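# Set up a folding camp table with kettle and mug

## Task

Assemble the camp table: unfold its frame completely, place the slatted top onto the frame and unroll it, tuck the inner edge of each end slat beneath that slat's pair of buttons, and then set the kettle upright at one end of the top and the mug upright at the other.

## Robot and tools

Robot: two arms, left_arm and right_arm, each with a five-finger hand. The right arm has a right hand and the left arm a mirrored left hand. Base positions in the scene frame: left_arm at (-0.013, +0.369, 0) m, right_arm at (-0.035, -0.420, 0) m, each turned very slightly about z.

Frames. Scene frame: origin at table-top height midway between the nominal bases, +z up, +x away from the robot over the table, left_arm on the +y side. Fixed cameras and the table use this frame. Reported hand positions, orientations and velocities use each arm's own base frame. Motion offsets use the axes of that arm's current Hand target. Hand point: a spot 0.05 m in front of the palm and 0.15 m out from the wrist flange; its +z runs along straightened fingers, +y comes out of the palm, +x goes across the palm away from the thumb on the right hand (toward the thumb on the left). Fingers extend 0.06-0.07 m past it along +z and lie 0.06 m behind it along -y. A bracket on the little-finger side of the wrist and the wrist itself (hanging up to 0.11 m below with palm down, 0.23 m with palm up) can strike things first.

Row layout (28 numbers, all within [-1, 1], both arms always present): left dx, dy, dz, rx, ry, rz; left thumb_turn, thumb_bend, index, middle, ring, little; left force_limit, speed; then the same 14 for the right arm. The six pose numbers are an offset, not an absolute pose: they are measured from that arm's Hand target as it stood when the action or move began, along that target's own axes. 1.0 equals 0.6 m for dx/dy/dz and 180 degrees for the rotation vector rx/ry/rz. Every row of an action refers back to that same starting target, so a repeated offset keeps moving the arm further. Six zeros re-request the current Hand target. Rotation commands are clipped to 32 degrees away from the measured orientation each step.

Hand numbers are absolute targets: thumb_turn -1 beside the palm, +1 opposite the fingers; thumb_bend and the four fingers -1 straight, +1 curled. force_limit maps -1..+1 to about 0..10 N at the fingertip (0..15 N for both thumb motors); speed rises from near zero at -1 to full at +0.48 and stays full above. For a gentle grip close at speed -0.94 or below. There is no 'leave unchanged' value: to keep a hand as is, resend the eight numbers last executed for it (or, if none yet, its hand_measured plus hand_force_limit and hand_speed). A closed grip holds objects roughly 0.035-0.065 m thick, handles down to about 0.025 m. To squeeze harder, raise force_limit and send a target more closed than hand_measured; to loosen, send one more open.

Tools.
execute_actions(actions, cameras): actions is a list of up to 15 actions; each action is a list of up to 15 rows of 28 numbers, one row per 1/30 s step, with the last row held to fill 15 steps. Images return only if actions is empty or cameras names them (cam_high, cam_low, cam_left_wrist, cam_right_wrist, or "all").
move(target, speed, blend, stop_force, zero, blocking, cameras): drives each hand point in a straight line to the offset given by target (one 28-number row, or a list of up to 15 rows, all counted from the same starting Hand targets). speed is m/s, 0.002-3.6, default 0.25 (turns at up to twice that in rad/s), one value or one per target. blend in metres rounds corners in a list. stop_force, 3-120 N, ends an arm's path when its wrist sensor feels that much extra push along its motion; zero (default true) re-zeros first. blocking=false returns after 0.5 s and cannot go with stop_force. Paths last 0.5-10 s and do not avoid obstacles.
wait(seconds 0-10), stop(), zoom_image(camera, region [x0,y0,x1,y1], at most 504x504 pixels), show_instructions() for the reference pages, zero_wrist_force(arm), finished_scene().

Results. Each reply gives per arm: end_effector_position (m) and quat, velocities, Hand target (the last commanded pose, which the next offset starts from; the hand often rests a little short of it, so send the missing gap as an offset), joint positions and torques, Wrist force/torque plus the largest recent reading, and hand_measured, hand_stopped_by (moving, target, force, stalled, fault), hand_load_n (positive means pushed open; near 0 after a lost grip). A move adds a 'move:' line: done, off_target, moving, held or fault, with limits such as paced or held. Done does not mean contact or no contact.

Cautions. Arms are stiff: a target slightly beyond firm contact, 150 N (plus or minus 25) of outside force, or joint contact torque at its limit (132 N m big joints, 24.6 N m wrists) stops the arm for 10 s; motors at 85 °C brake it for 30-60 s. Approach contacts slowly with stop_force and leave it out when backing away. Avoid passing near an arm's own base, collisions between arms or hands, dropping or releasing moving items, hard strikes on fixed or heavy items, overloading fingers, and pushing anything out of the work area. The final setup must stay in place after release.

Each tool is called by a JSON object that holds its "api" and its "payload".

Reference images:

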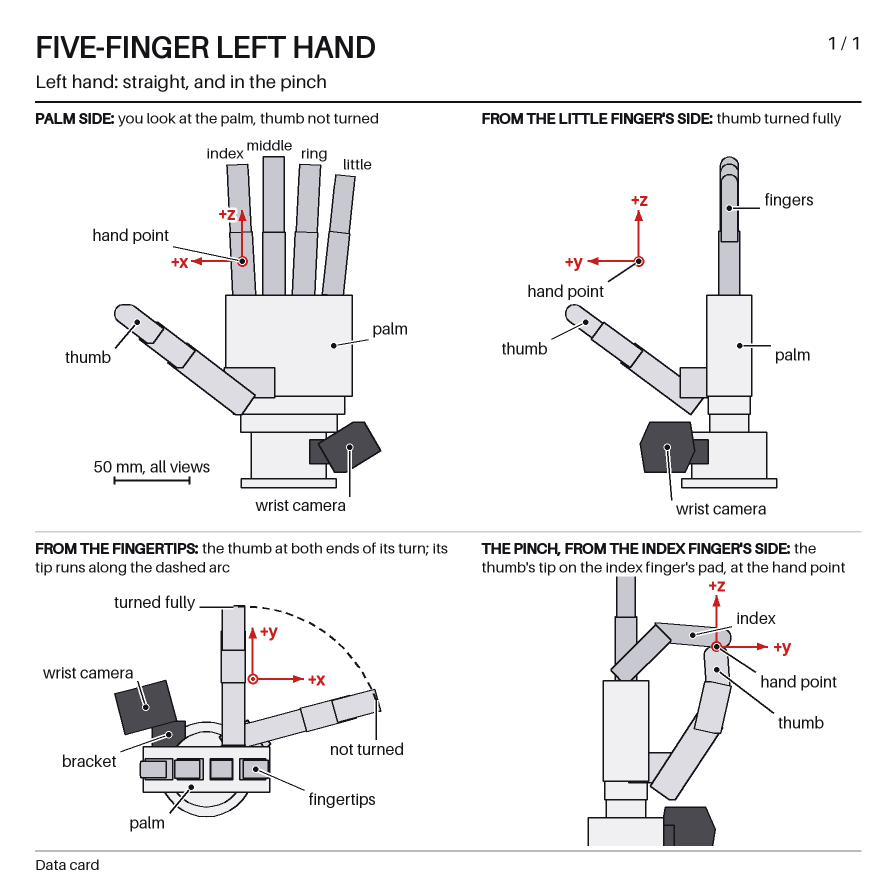

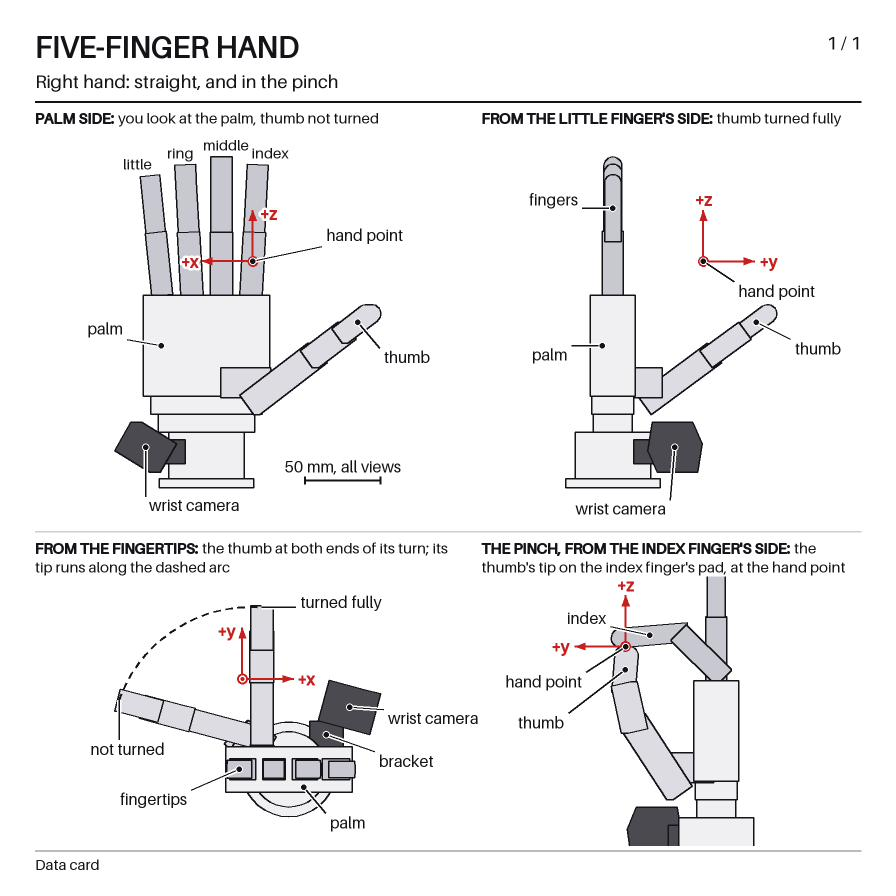

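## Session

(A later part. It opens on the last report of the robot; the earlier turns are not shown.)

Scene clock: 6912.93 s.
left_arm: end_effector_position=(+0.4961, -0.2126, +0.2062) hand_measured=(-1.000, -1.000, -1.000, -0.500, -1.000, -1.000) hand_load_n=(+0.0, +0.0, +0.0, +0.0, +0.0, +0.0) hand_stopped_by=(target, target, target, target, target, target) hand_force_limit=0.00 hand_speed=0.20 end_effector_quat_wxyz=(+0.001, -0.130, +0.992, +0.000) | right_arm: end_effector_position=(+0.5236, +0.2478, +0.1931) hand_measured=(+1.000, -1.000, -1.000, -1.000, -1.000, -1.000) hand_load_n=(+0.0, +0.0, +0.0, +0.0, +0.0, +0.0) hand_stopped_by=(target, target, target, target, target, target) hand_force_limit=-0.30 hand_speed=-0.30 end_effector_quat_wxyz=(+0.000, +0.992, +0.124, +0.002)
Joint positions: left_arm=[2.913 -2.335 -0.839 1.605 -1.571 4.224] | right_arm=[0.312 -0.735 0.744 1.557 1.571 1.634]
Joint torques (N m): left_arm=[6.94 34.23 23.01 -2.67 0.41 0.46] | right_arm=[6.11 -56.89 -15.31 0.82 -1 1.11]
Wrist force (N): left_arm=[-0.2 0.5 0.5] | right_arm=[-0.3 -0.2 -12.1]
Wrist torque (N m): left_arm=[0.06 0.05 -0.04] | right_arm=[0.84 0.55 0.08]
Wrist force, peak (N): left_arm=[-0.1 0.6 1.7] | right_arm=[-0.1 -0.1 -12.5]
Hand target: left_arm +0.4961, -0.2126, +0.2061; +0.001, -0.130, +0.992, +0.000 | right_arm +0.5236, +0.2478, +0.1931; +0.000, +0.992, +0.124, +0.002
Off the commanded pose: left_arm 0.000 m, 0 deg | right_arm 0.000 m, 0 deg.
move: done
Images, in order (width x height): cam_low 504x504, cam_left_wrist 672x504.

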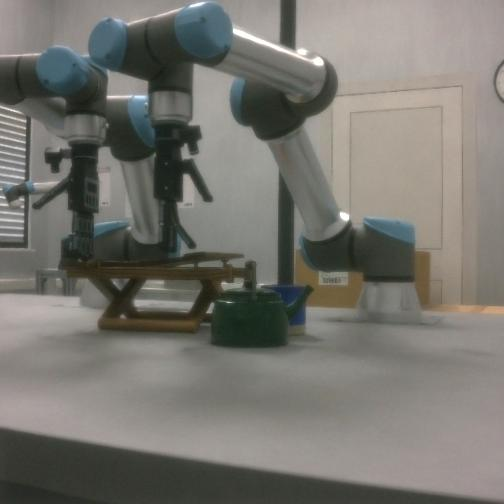

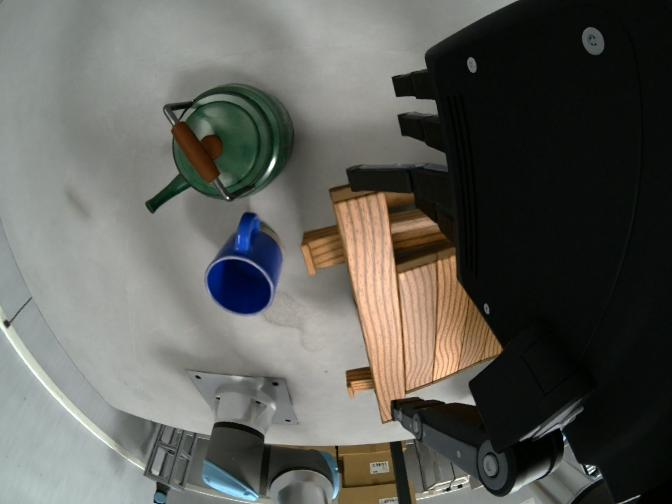

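{"api": "move", "payload": {"target": [0.007,0.045,0,0,0,0,-1,-1,-1,-0.5,-1,-1,0,0.2, 0,0,0,0,0,0,1,-1,-1,-1,-1,-1,-0.3,-0.3], "cameras": ["cam_left_wrist","cam_low","cam_high"], "speed": 0.03, "stop_force": 15}}

{"api": "zoom_image", "payload": {"camera": "cam_low", "region": [150, 235, 250, 285]}}

{"api": "zoom_image", "payload": {"camera": "cam_left_wrist", "region": [320, 130, 480, 290]}}

{"api": "zoom_image", "payload": {"camera": "cam_high", "region": [180, 150, 270, 250]}}

Scene clock: 6930.47 s.
left_arm: end_effector_position=(+0.4851, -0.1876, +0.2061) hand_measured=(-1.000, -1.000, -1.000, -0.500, -1.000, -1.000) hand_load_n=(+0.0, +0.0, +0.0, +0.0, +0.5, +0.0) hand_stopped_by=(target, target, target, target, target, target) hand_force_limit=0.00 hand_speed=0.20 end_effector_quat_wxyz=(+0.001, -0.130, +0.992, +0.000) | right_arm: end_effector_position=(+0.5236, +0.2478, +0.1931) hand_measured=(+1.000, -1.000, -1.000, -1.000, -1.000, -1.000) hand_load_n=(+0.0, +0.0, +0.0, +0.0, +0.0, +0.0) hand_stopped_by=(target, target, target, target, target, target) hand_force_limit=-0.30 hand_speed=-0.30 end_effector_quat_wxyz=(+0.000, +0.992, +0.124, +0.002)
Joint positions: left_arm=[2.951 -2.272 -0.949 1.651 -1.571 4.262] | right_arm=[0.312 -0.735 0.744 1.557 1.571 1.634]
Joint torques (N m): left_arm=[-6.89 31.55 29.28 -4.17 1.07 -1.55] | right_arm=[4.58 -57.22 -15.27 1.1 -1.12 1.37]
Wrist force (N): left_arm=[-0.3 0.2 0.8] | right_arm=[-0.3 -0.1 -12.1]
Wrist torque (N m): left_arm=[0.00 0.05 -0.02] | right_arm=[0.85 0.56 0.08]
Wrist force, peak (N): left_arm=[-0.5 0.5 1.0] | right_arm=[-0.1 -0.1 -12.5]
Hand target: left_arm +0.4851, -0.1876, +0.2061; +0.001, -0.130, +0.992, +0.000 | right_arm +0.5236, +0.2478, +0.1931; +0.000, +0.992, +0.124, +0.002
Off the commanded pose: left_arm 0.000 m, 0 deg | right_arm 0.000 m, 0 deg.
move: done
Images, in order (width x height): cam_high 504x504, cam_low 504x504, cam_left_wrist 672x504.

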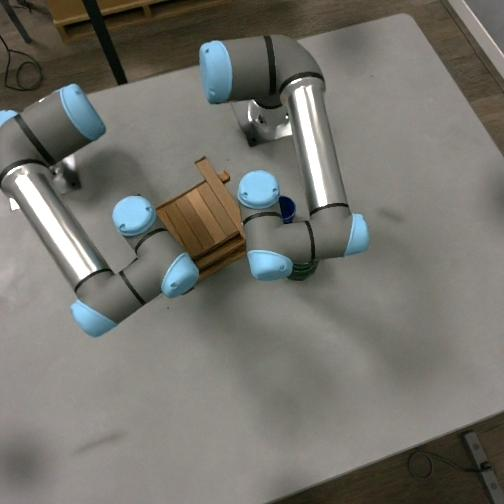

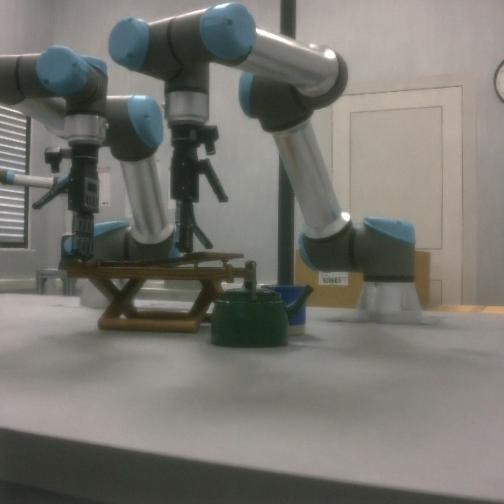

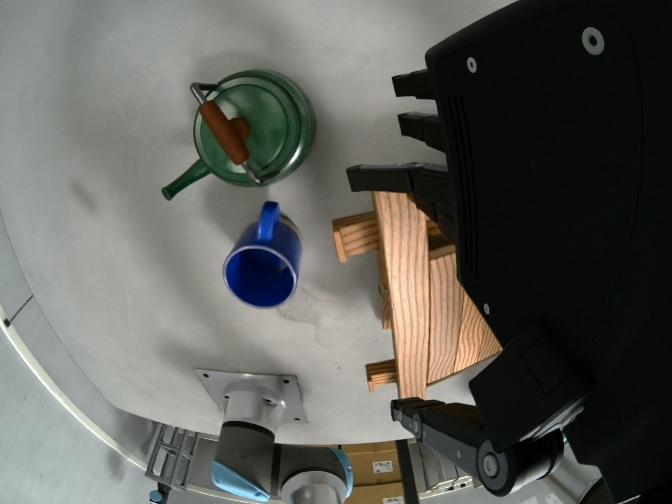

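Scaled by 5.040 from the camera's 504x504 image, which has a finer 720x720 frame.

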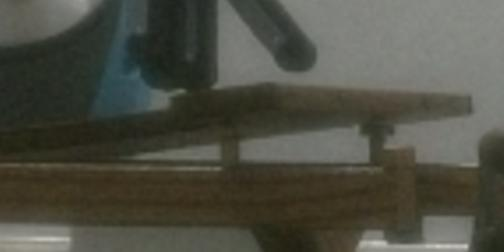

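Scaled by 3.150 from the camera's 672x504 image, which has a finer 960x720 frame.

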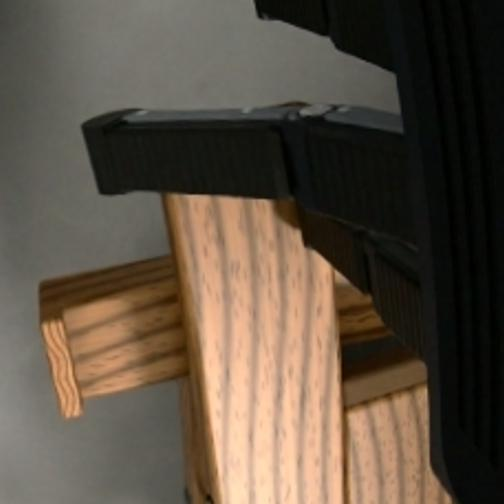

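Scaled by 5.040 from the camera's 504x504 image, which has a finer 720x720 frame.

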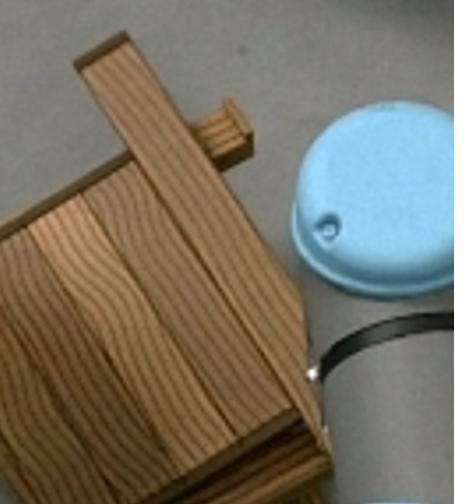

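{"api": "move", "payload": {"target": [[0,-0.065,-0.015,0,0,0,-1,-1,-1,-0.4,-1,-1,0,0.2, 0,0,0,0,0,0,1,-1,-1,-1,-1,-1,-0.3,-0.3],[0,-0.065,0.0117,0,0,0,-1,-1,-1,-0.4,-1,-1,0,0.2, 0,0,0,0,0,0,1,-1,-1,-1,-1,-1,-0.3,-0.3],[0,0.0,0.0117,0,0,0,-1,-1,-1,-0.4,-1,-1,0,0.2, 0,0,0,0,0,0,1,-1,-1,-1,-1,-1,-0.3,-0.3]], "cameras": ["cam_left_wrist","cam_low","cam_high"], "speed": 0.05, "stop_force": 15}}

{"api": "zoom_image", "payload": {"camera": "cam_low", "region": [150, 235, 250, 285]}}

{"api": "zoom_image", "payload": {"camera": "cam_left_wrist", "region": [320, 130, 480, 290]}}

Scene clock: 6951.10 s.
left_arm: end_effector_position=(+0.4851, -0.1876, +0.1990) hand_measured=(-1.000, -1.000, -1.000, -0.400, -1.000, -1.000) hand_load_n=(+0.0, +0.0, +1.0, +0.0, +0.0, +0.0) hand_stopped_by=(target, target, target, target, target, target) hand_force_limit=0.00 hand_speed=0.20 end_effector_quat_wxyz=(+0.001, -0.130, +0.992, +0.000) | right_arm: end_effector_position=(+0.5236, +0.2478, +0.1931) hand_measured=(+1.000, -1.000, -1.000, -1.000, -1.000, -1.000) hand_load_n=(+0.0, +0.0, +0.0, +0.5, +0.0, +0.0) hand_stopped_by=(target, target, target, target, target, target) hand_force_limit=-0.30 hand_speed=-0.30 end_effector_quat_wxyz=(+0.000, +0.992, +0.124, +0.002)
Joint positions: left_arm=[2.951 -2.273 -0.964 1.668 -1.571 4.262] | right_arm=[0.312 -0.735 0.744 1.557 1.571 1.634]
Joint torques (N m): left_arm=[-4.92 31.65 28.98 -4.41 0.64 -1.43] | right_arm=[5.86 -57.22 -14.88 1.28 1.26 1.22]
Wrist force (N): left_arm=[0.5 -4.2 -0.3] | right_arm=[0.6 -2.1 -12.7]
Wrist torque (N m): left_arm=[0.30 0.09 0.07] | right_arm=[0.99 0.60 0.09]
Wrist force, peak (N): left_arm=[-0.2 -5.2 -0.8] | right_arm=[0.1 -1.7 -13.1]
Hand target: left_arm +0.4851, -0.1876, +0.1990; +0.001, -0.130, +0.992, +0.000 | right_arm +0.5236, +0.2478, +0.1931; +0.000, +0.992, +0.124, +0.002
Off the commanded pose: left_arm 0.000 m, 0 deg | right_arm 0.000 m, 0 deg.
move: done
Images, in order (width x height): cam_high 504x504, cam_low 504x504, cam_left_wrist 672x504.

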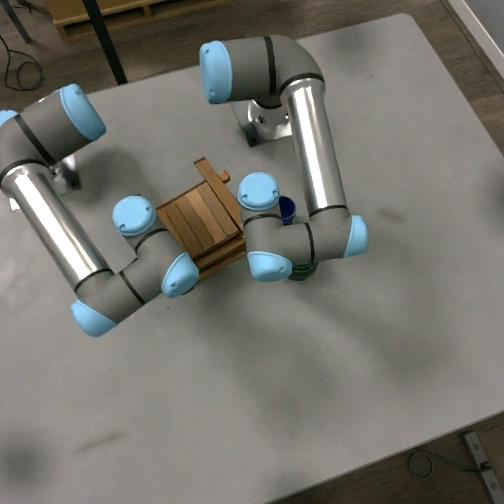

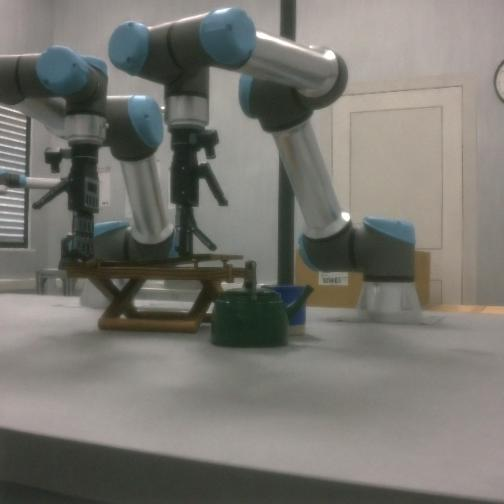

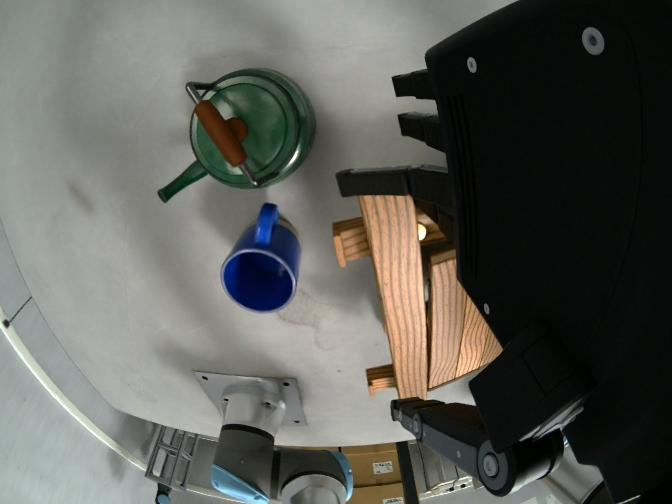

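Scaled by 5.040 from the camera's 504x504 image, which has a finer 720x720 frame.

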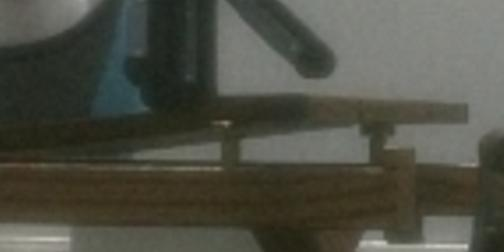

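Scaled by 3.150 from the camera's 672x504 image, which has a finer 960x720 frame.

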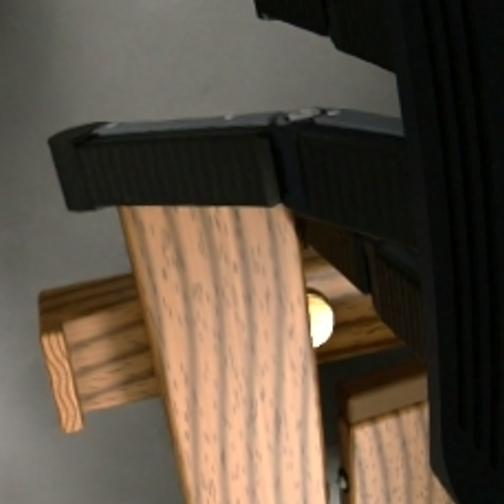

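{"api": "move", "payload": {"target": [0,0.018,0,0,0,0,-1,-1,-1,-0.4,-1,-1,0,0.2, 0,0,0,0,0,0,1,-1,-1,-1,-1,-1,-0.3,-0.3], "cameras": ["cam_left_wrist","cam_low"], "speed": 0.03, "stop_force": 15}}

{"api": "zoom_image", "payload": {"camera": "cam_low", "region": [150, 235, 250, 285]}}

{"api": "zoom_image", "payload": {"camera": "cam_left_wrist", "region": [320, 130, 480, 290]}}

Scene clock: 6974.77 s.
left_arm: end_effector_position=(+0.4823, -0.1771, +0.1990) hand_measured=(-1.000, -1.000, -1.000, -0.400, -1.000, -1.000) hand_load_n=(+0.0, +0.0, +0.5, +0.0, +0.0, +0.0) hand_stopped_by=(target, target, target, target, target, target) hand_force_limit=0.00 hand_speed=0.20 end_effector_quat_wxyz=(+0.001, -0.130, +0.992, +0.000) | right_arm: end_effector_position=(+0.5236, +0.2478, +0.1931) hand_measured=(+1.000, -1.000, -1.000, -1.000, -1.000, -1.000) hand_load_n=(+0.0, +0.0, +0.0, +0.5, +0.0, +0.0) hand_stopped_by=(target, target, target, target, target, target) hand_force_limit=-0.30 hand_speed=-0.30 end_effector_quat_wxyz=(+0.000, +0.992, +0.124, +0.002)
Joint positions: left_arm=[2.969 -2.254 -0.997 1.681 -1.571 4.28] | right_arm=[0.312 -0.735 0.744 1.557 1.571 1.634]
Joint torques (N m): left_arm=[-5.02 31.05 29.66 -4.66 0.33 -1.35] | right_arm=[5.62 -55.95 -15.24 1.09 1.46 1.08]
Wrist force (N): left_arm=[0.7 -4.6 1.4] | right_arm=[0.5 -2.0 -12.4]
Wrist torque (N m): left_arm=[0.22 0.08 0.00] | right_arm=[0.99 0.64 0.09]
Wrist force, peak (N): left_arm=[0.2 -5.5 -1.4] | right_arm=[0.3 -2.2 -13.2]
Hand target: left_arm +0.4823, -0.1771, +0.1990; +0.001, -0.130, +0.992, +0.000 | right_arm +0.5236, +0.2478, +0.1931; +0.000, +0.992, +0.124, +0.002
Off the commanded pose: left_arm 0.000 m, 0 deg | right_arm 0.000 m, 0 deg.
move: done
Images, in order (width x height): cam_low 504x504, cam_left_wrist 672x504.

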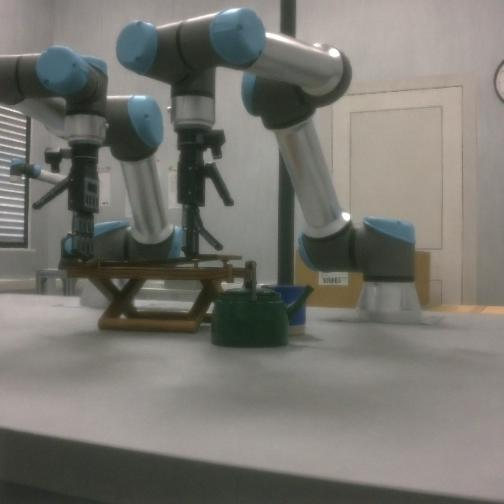

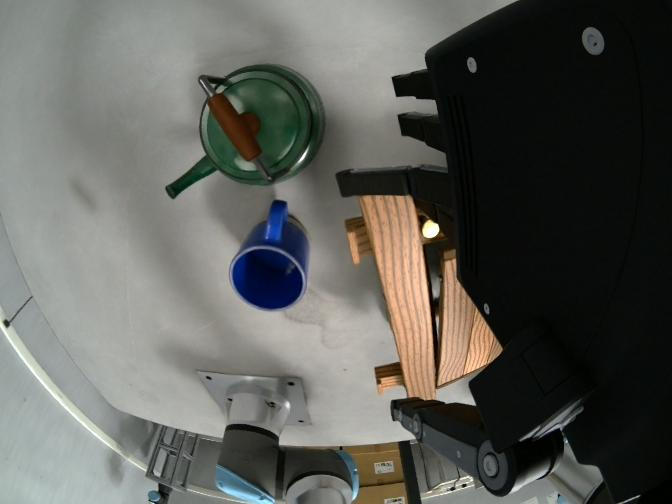

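Scaled by 5.040 from the camera's 504x504 image, which has a finer 720x720 frame.

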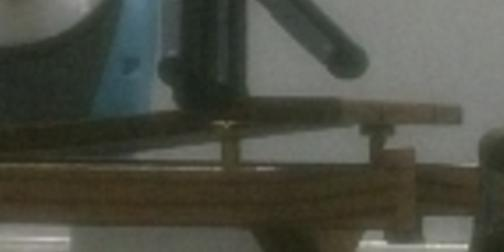

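Scaled by 3.150 from the camera's 672x504 image, which has a finer 960x720 frame.

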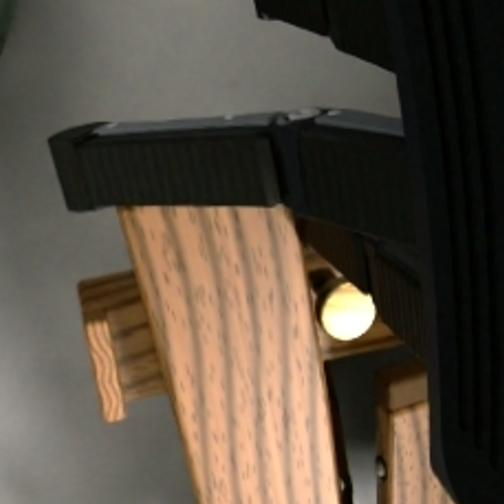

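{"api": "move", "payload": {"target": [0,0.006,0,0,0,0,-1,-1,-1,-0.6,-1,-1,0,-0.5, 0,0,0,0,0,0,1,-1,-1,-1,-1,-1,-0.3,-0.3], "cameras": ["cam_left_wrist","cam_low"], "speed": 0.03}}

{"api": "zoom_image", "payload": {"camera": "cam_low", "region": [150, 235, 250, 285]}}

{"api": "zoom_image", "payload": {"camera": "cam_left_wrist", "region": [320, 130, 480, 290]}}

Scene clock: 6983.20 s.
left_arm: end_effector_position=(+0.4814, -0.1736, +0.1990) hand_measured=(-1.000, -1.000, -1.000, -0.600, -1.000, -1.000) hand_load_n=(+0.0, +0.0, +1.0, -1.5, +0.0, +0.0) hand_stopped_by=(target, target, target, target, target, target) hand_force_limit=0.00 hand_speed=-0.50 end_effector_quat_wxyz=(+0.001, -0.130, +0.992, +0.000) | right_arm: end_effector_position=(+0.5236, +0.2478, +0.1931) hand_measured=(+1.000, -1.000, -1.000, -1.000, -1.000, -1.000) hand_load_n=(+0.0, +0.0, +0.0, +0.5, +0.0, +0.0) hand_stopped_by=(target, target, target, target, target, target) hand_force_limit=-0.30 hand_speed=-0.30 end_effector_quat_wxyz=(+0.000, +0.992, +0.124, +0.002)
Joint positions: left_arm=[2.975 -2.247 -1.008 1.686 -1.571 4.286] | right_arm=[0.312 -0.735 0.744 1.557 1.571 1.634]
Joint torques (N m): left_arm=[2.35 45.51 19.6 -2.07 0.22 0.53] | right_arm=[5.38 -57.77 -14.92 1.37 1.28 1.27]
Wrist force (N): left_arm=[0.2 -4.6 1.2] | right_arm=[0.5 -2.2 -12.3]
Wrist torque (N m): left_arm=[0.24 0.02 -0.07] | right_arm=[0.98 0.62 0.09]
Wrist force, peak (N): left_arm=[0.4 -5.0 1.2] | right_arm=[0.7 -2.3 -12.6]
Hand target: left_arm +0.4814, -0.1736, +0.1990; +0.001, -0.130, +0.992, +0.000 | right_arm +0.5236, +0.2478, +0.1931; +0.000, +0.992, +0.124, +0.002
Off the commanded pose: left_arm 0.000 m, 0 deg | right_arm 0.000 m, 0 deg.
move: done
Images, in order (width x height): cam_low 504x504, cam_left_wrist 672x504.

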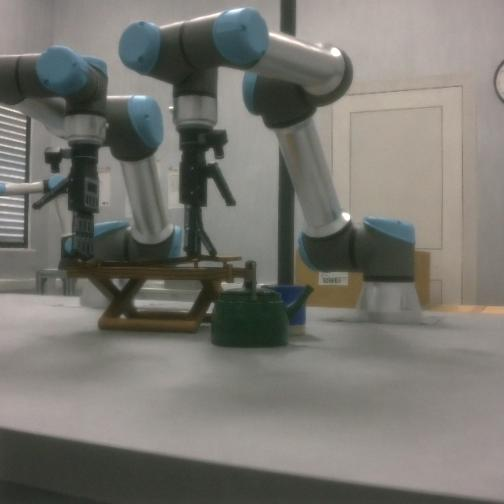

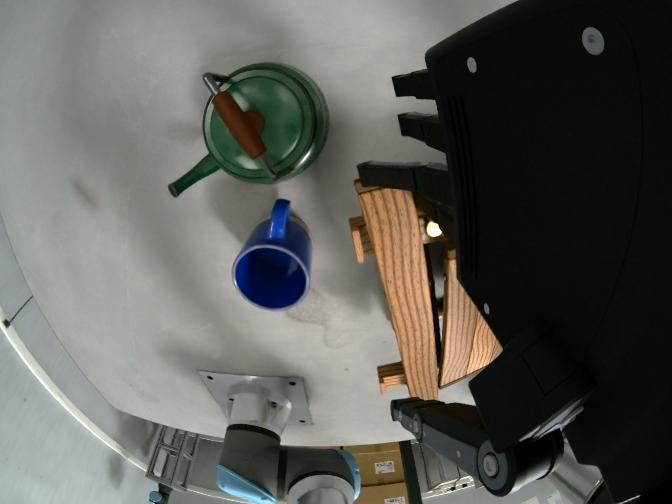

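Scaled by 5.040 from the camera's 504x504 image, which has a finer 720x720 frame.

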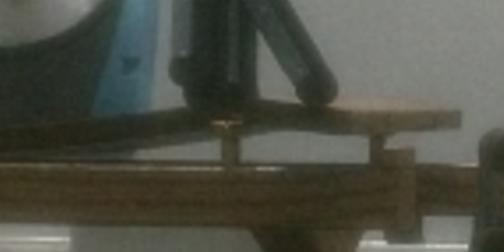

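Scaled by 3.150 from the camera's 672x504 image, which has a finer 960x720 frame.

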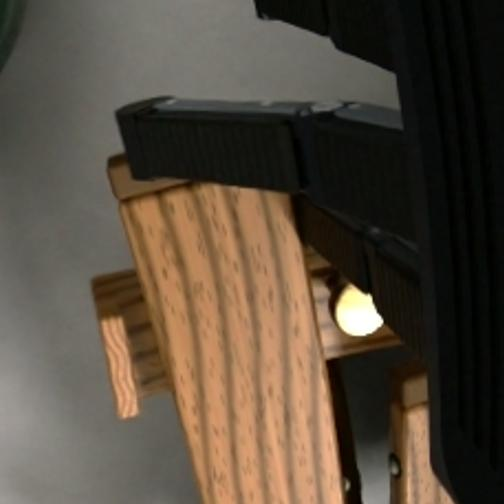

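{"api": "move", "payload": {"target": [0,0.005,0.03,0,0,0,-1,-1,-1,-0.6,-1,-1,0,-0.5, 0,0,0,0,0,0,1,-1,-1,-1,-1,-1,-0.3,-0.3], "cameras": ["cam_left_wrist","cam_low"], "speed": 0.02, "stop_force": 14}}

{"api": "zoom_image", "payload": {"camera": "cam_low", "region": [150, 235, 250, 285]}}

{"api": "zoom_image", "payload": {"camera": "cam_left_wrist", "region": [320, 130, 480, 290]}}

Scene clock: 6994.40 s.
left_arm: end_effector_position=(+0.4809, -0.1717, +0.1870) hand_measured=(-1.000, -1.000, -1.000, -0.600, -1.000, -1.000) hand_load_n=(+0.0, +0.0, +0.5, +0.0, +0.0, +0.0) hand_stopped_by=(target, target, target, target, target, target) hand_force_limit=0.00 hand_speed=-0.50 end_effector_quat_wxyz=(+0.001, -0.130, +0.992, +0.000) | right_arm: end_effector_position=(+0.5236, +0.2478, +0.1931) hand_measured=(+1.000, -1.000, -1.000, -1.000, -1.000, -1.000) hand_load_n=(+0.0, +0.0, +0.0, +0.0, +0.0, +0.0) hand_stopped_by=(target, target, target, target, target, target) hand_force_limit=-0.30 hand_speed=-0.30 end_effector_quat_wxyz=(+0.000, +0.992, +0.124, +0.002)
Joint positions: left_arm=[2.978 -2.248 -1.037 1.716 -1.571 4.289] | right_arm=[0.312 -0.735 0.744 1.557 1.571 1.634]
Joint torques (N m): left_arm=[-4.85 29.78 24.75 0.14 0.36 -1.38] | right_arm=[3.98 -57.49 -15.46 1.41 -1.18 1.09]
Wrist force (N): left_arm=[0.6 -2.8 -12.2] | right_arm=[-1.4 0.3 -11.7]
Wrist torque (N m): left_arm=[0.95 0.13 -0.01] | right_arm=[0.81 0.48 0.02]
Wrist force, peak (N): left_arm=[-2.4 -2.8 -26.0] | right_arm=[0.5 -2.4 -12.7]
Hand target: left_arm +0.4809, -0.1717, +0.1870; +0.001, -0.130, +0.992, +0.000 (not the last commanded pose) | right_arm +0.5236, +0.2478, +0.1931; +0.000, +0.992, +0.124, +0.002
Off the commanded pose: left_arm 0.006 m, 0 deg | right_arm 0.000 m, 0 deg.
move: contact (left_arm)
Images, in order (width x height): cam_low 504x504, cam_left_wrist 672x504.

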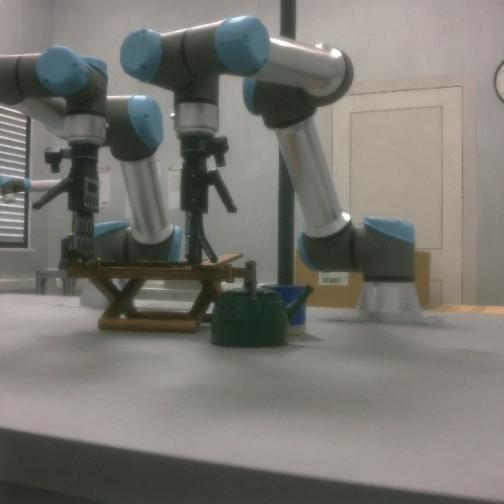

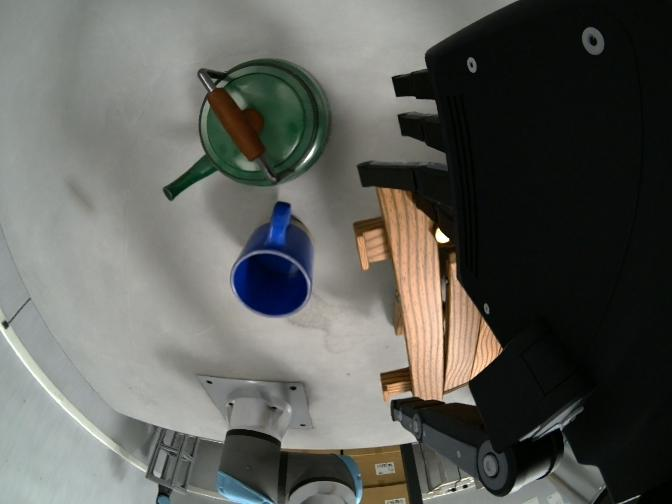

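Scaled by 5.040 from the camera's 504x504 image, which has a finer 720x720 frame.

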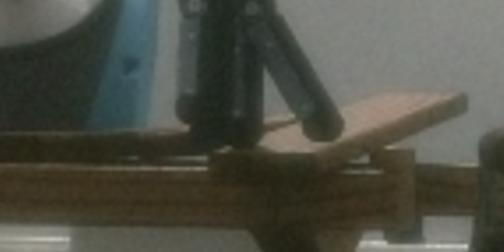

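Scaled by 3.150 from the camera's 672x504 image, which has a finer 960x720 frame.

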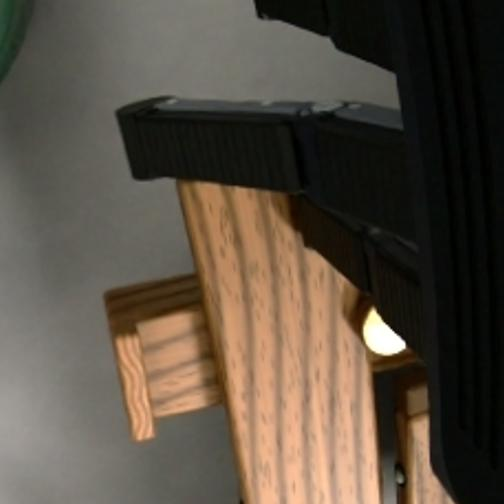

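{"api": "move", "payload": {"target": [0,-0.018,0,0,0,0,-1,-1,-1,-0.6,-1,-1,0,-0.5, 0,0,0,0,0,0,1,-1,-1,-1,-1,-1,-0.3,-0.3], "cameras": ["cam_left_wrist","cam_low"], "speed": 0.02}}

{"api": "zoom_image", "payload": {"camera": "cam_low", "region": [150, 235, 250, 285]}}

{"api": "zoom_image", "payload": {"camera": "cam_left_wrist", "region": [320, 130, 480, 290]}}

Scene clock: 7006.80 s.
left_arm: end_effector_position=(+0.4837, -0.1822, +0.1869) hand_measured=(-1.000, -1.000, -1.000, -0.600, -1.000, -1.000) hand_load_n=(+0.0, +0.0, +0.0, +0.0, +0.0, +0.0) hand_stopped_by=(target, target, target, target, target, target) hand_force_limit=0.00 hand_speed=-0.50 end_effector_quat_wxyz=(+0.001, -0.130, +0.992, +0.000) | right_arm: end_effector_position=(+0.5236, +0.2478, +0.1931) hand_measured=(+1.000, -1.000, -1.000, -1.000, -1.000, -1.000) hand_load_n=(+0.0, +0.0, +0.0, -1.0, +0.0, +0.0) hand_stopped_by=(target, target, target, target, target, target) hand_force_limit=-0.30 hand_speed=-0.30 end_effector_quat_wxyz=(+0.000, +0.992, +0.124, +0.002)
Joint positions: left_arm=[2.96 -2.267 -1.005 1.703 -1.571 4.271] | right_arm=[0.312 -0.735 0.744 1.557 1.571 1.634]
Joint torques (N m): left_arm=[6.25 52.39 9.1 -3 -0.53 1.11] | right_arm=[4.45 -56.93 -15.47 1.35 -1.18 1.06]
Wrist force (N): left_arm=[-0.3 0.4 0.0] | right_arm=[-1.5 0.8 -10.7]
Wrist torque (N m): left_arm=[0.05 0.01 0.10] | right_arm=[0.70 0.43 0.03]
Wrist force, peak (N): left_arm=[-1.5 7.8 -12.7] | right_arm=[-1.5 0.1 -11.7]
Hand target: left_arm +0.4837, -0.1821, +0.1870; +0.001, -0.130, +0.992, +0.000 | right_arm +0.5236, +0.2478, +0.1931; +0.000, +0.992, +0.124, +0.002
Off the commanded pose: left_arm 0.000 m, 0 deg | right_arm 0.000 m, 0 deg.
move: done
Images, in order (width x height): cam_low 504x504, cam_left_wrist 672x504.

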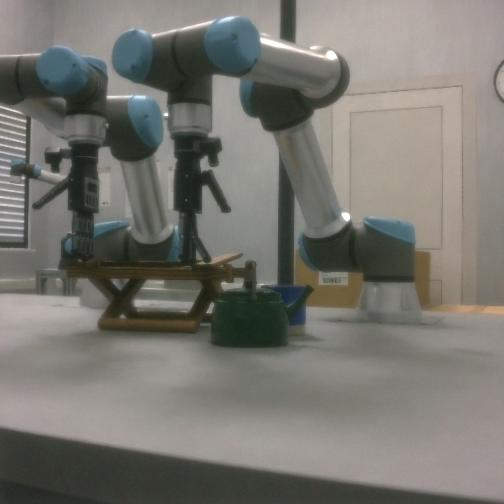

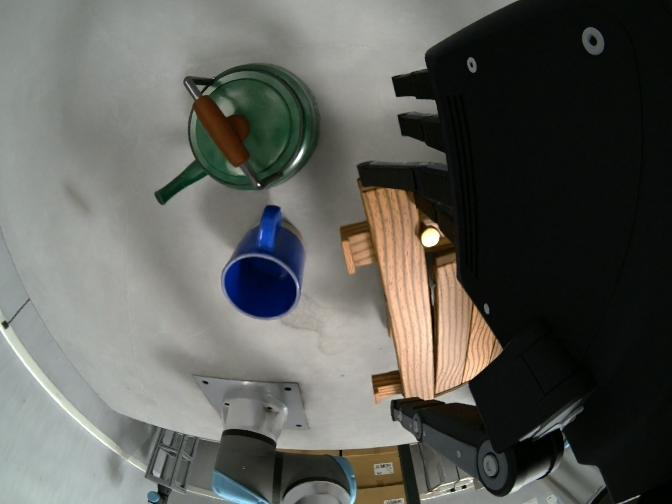

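Scaled by 5.040 from the camera's 504x504 image, which has a finer 720x720 frame.

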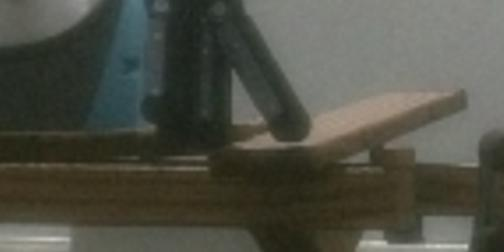

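Scaled by 3.150 from the camera's 672x504 image, which has a finer 960x720 frame.

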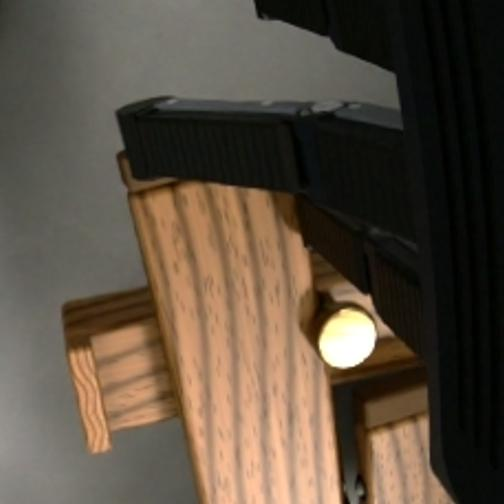

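{"api": "move", "payload": {"target": [0,0,0.02,0,0,0,-1,-1,-1,-0.6,-1,-1,0,-0.5, 0,0,0,0,0,0,1,-1,-1,-1,-1,-1,-0.3,-0.3], "speed": 0.01, "stop_force": 8, "cameras": ["cam_low","cam_left_wrist"]}}

{"api": "zoom_image", "payload": {"camera": "cam_low", "region": [150, 235, 250, 285]}}

Scene clock: 7051.60 s.
left_arm: end_effector_position=(+0.4837, -0.1821, +0.1861) hand_measured=(-1.000, -1.000, -1.000, -0.600, -1.000, -1.000) hand_load_n=(+0.5, +0.0, +0.5, +0.0, +0.0, +0.0) hand_stopped_by=(target, target, target, target, target, target) hand_force_limit=0.00 hand_speed=-0.50 end_effector_quat_wxyz=(+0.001, -0.130, +0.992, +0.000) | right_arm: end_effector_position=(+0.5236, +0.2478, +0.1931) hand_measured=(+1.000, -1.000, -1.000, -1.000, -1.000, -1.000) hand_load_n=(+0.0, +0.0, +0.0, -0.5, +0.0, +0.0) hand_stopped_by=(target, target, target, target, target, target) hand_force_limit=-0.30 hand_speed=-0.30 end_effector_quat_wxyz=(+0.000, +0.992, +0.124, +0.002)
Joint positions: left_arm=[2.96 -2.267 -1.007 1.706 -1.571 4.271] | right_arm=[0.312 -0.735 0.744 1.557 1.571 1.634]
Joint torques (N m): left_arm=[6.92 50.35 27.04 -3.77 -1.15 1.35] | right_arm=[5.49 -57.42 -15.76 1.46 -1.13 1.08]
Wrist force (N): left_arm=[-0.4 -2.3 -5.8] | right_arm=[-1.1 0.3 -11.8]
Wrist torque (N m): left_arm=[0.50 0.04 0.09] | right_arm=[0.78 0.51 0.04]
Wrist force, peak (N): left_arm=[-0.7 -2.4 -10.4] | right_arm=[-0.9 0.1 -12.5]
Hand target: left_arm +0.4837, -0.1821, +0.1861; +0.001, -0.130, +0.992, +0.000 (not the last commanded pose) | right_arm +0.5236, +0.2478, +0.1931; +0.000, +0.992, +0.124, +0.002
Off the commanded pose: left_arm 0.011 m, 0 deg | right_arm 0.000 m, 0 deg.
move: contact (left_arm)
Images, in order (width x height): cam_low 504x504, cam_left_wrist 672x504.

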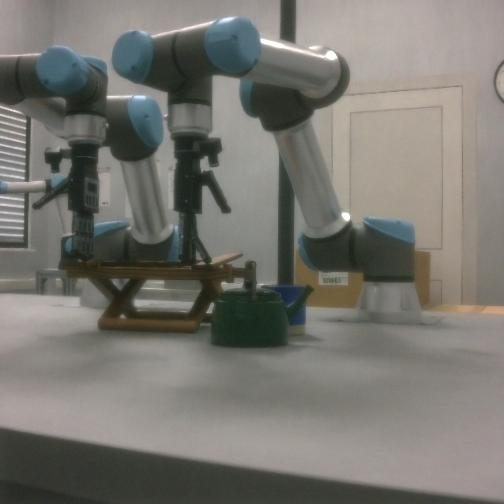

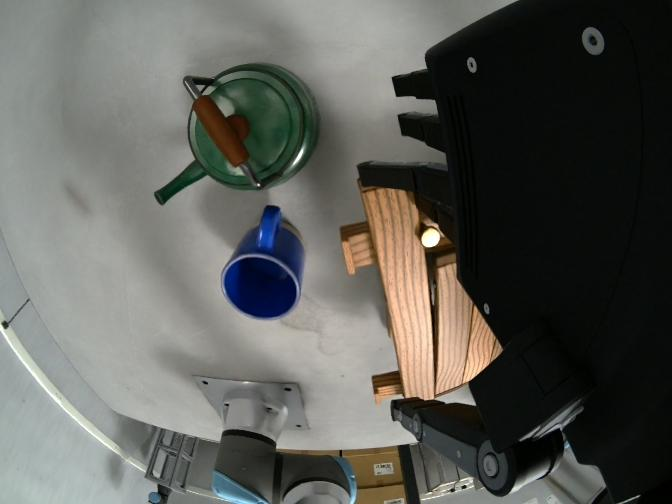

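Scaled by 5.040 from the camera's 504x504 image, which has a finer 720x720 frame.

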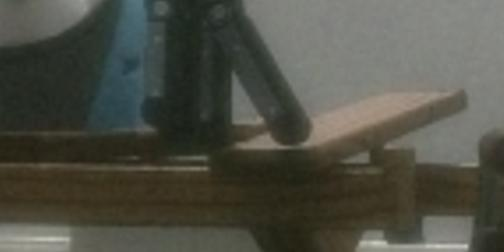

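{"api": "move", "payload": {"target": [[0,0,0,0,0,0,-1,-1,-1,-0.6,-1,-1,0,-0.5, 0,0,-0.2,0,0,0,1,-1,-1,-1,-1,-1,-0.3,-0.3],[0,0,0,0,0,0,-1,-1,-1,-0.6,-1,-1,0,-0.5, -0.14,-0.26,-0.2,0,0,0.5,1,-1,-1,-1,-1,-1,-0.3,-0.3],[0,0,0,0,0,0,-1,-1,-1,-0.6,-1,-1,0,-0.5, -0.2768,-0.514,-0.128,0,0,1,1,-1,-1,-1,-1,-1,-0.3,-0.3]], "speed": 0.5, "cameras": ["all"]}}

{"api": "zoom_image", "payload": {"camera": "cam_right_wrist", "region": [0, 0, 500, 500]}}

{"api": "zoom_image", "payload": {"camera": "cam_high", "region": [120, 120, 290, 300]}}

Scene clock: 7076.17 s.
left_arm: end_effector_position=(+0.4837, -0.1821, +0.1861) hand_measured=(-1.000, -1.000, -1.000, -0.600, -1.000, -1.000) hand_load_n=(+0.0, +0.0, +0.0, +0.0, +0.0, +0.0) hand_stopped_by=(target, target, target, target, target, target) hand_force_limit=0.00 hand_speed=-0.50 end_effector_quat_wxyz=(+0.001, -0.130, +0.992, +0.000) | right_arm: end_effector_position=(+0.2928, +0.4980, +0.2715) hand_measured=(+1.000, -1.000, -1.000, -1.000, -1.000, -1.000) hand_load_n=(+0.0, +0.0, +0.0, +0.0, -0.5, +0.0) hand_stopped_by=(target, target, target, target, target, target) hand_force_limit=-0.30 hand_speed=-0.30 end_effector_quat_wxyz=(+0.001, -0.170, +0.985, +0.001)
Joint positions: left_arm=[2.96 -2.267 -1.007 1.706 -1.571 4.271] | right_arm=[0.727 -1.067 1.099 1.535 1.57 5.097]
Joint torques (N m): left_arm=[5.39 47.58 26.86 -0.11 -1.33 1.47] | right_arm=[-7.08 -42.06 -26.91 3.97 1 -0.27]
Wrist force (N): left_arm=[-0.1 -1.4 -6.0] | right_arm=[-0.2 0.1 0.9]
Wrist torque (N m): left_arm=[0.50 0.02 0.10] | right_arm=[0.01 0.18 0.18]
Wrist force, peak (N): left_arm=[-0.5 -2.5 -6.0] | right_arm=[-0.9 0.4 -12.2]
Hand target: left_arm +0.4837, -0.1821, +0.1861; +0.001, -0.130, +0.992, +0.000 | right_arm +0.2928, +0.4980, +0.2715; +0.001, -0.170, +0.985, +0.001 (not the last commanded pose)
Off the commanded pose: left_arm 0.000 m, 0 deg | right_arm 0.010 m, 5 deg.
move: held (right_arm; a check stopped the path); limits=held
pose unreachable (right arm): on one or more control steps of this call, first in action 0 (counted from 0), this arm could not follow its commanded pose, so it was not sent that pose on those steps. It may still have moved: this result reports where it is.
cause: moving toward the commanded pose would bring a part of the arm too close to another arm (a part of this arm just beyond joint 4 (wrist 1) and a part of the left arm just beyond its joint 2 (shoulder lift), along the way the arms are being sent, or toward where that arm still pushes).

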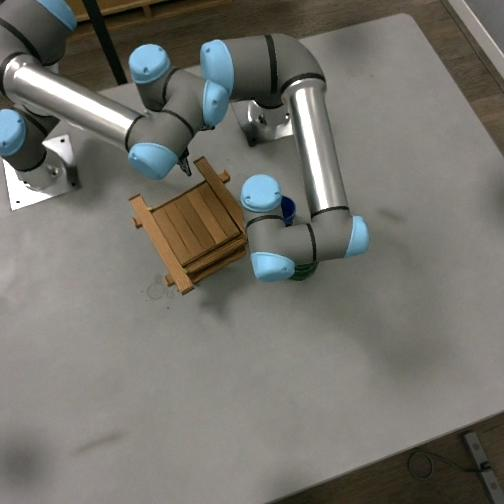

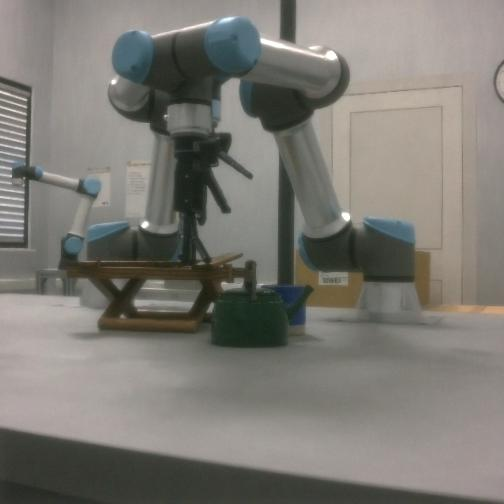

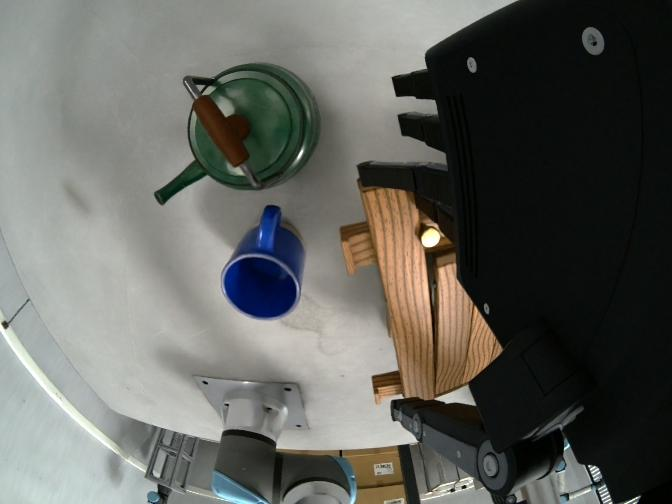

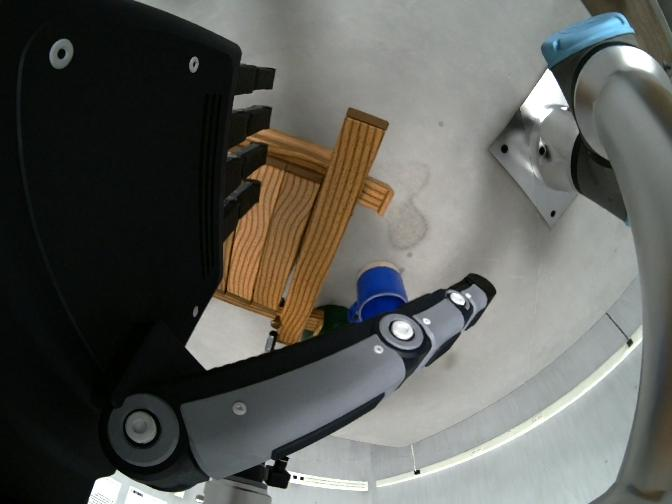

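Scaled by 1.008 from the camera's 672x504 image, which has a finer 960x720 frame.

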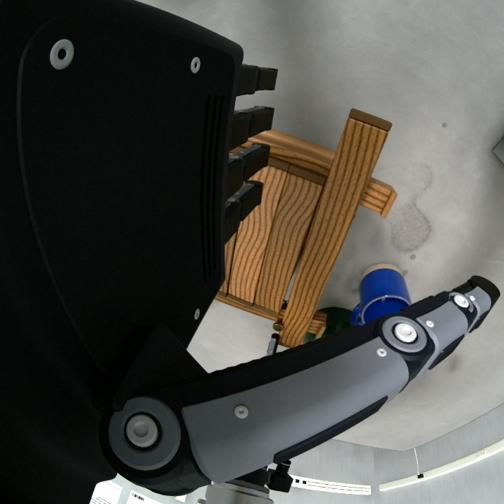

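Scaled by 2.800 from the camera's 504x504 image, which has a finer 720x720 frame.

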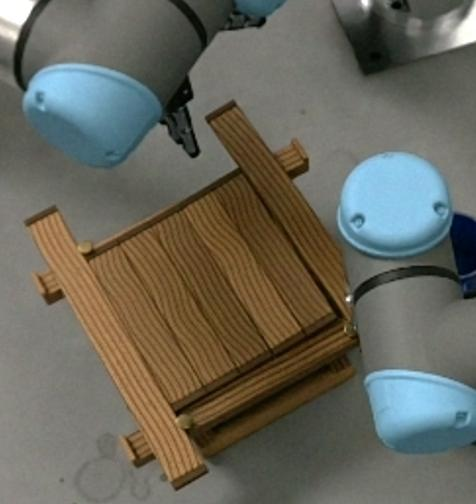

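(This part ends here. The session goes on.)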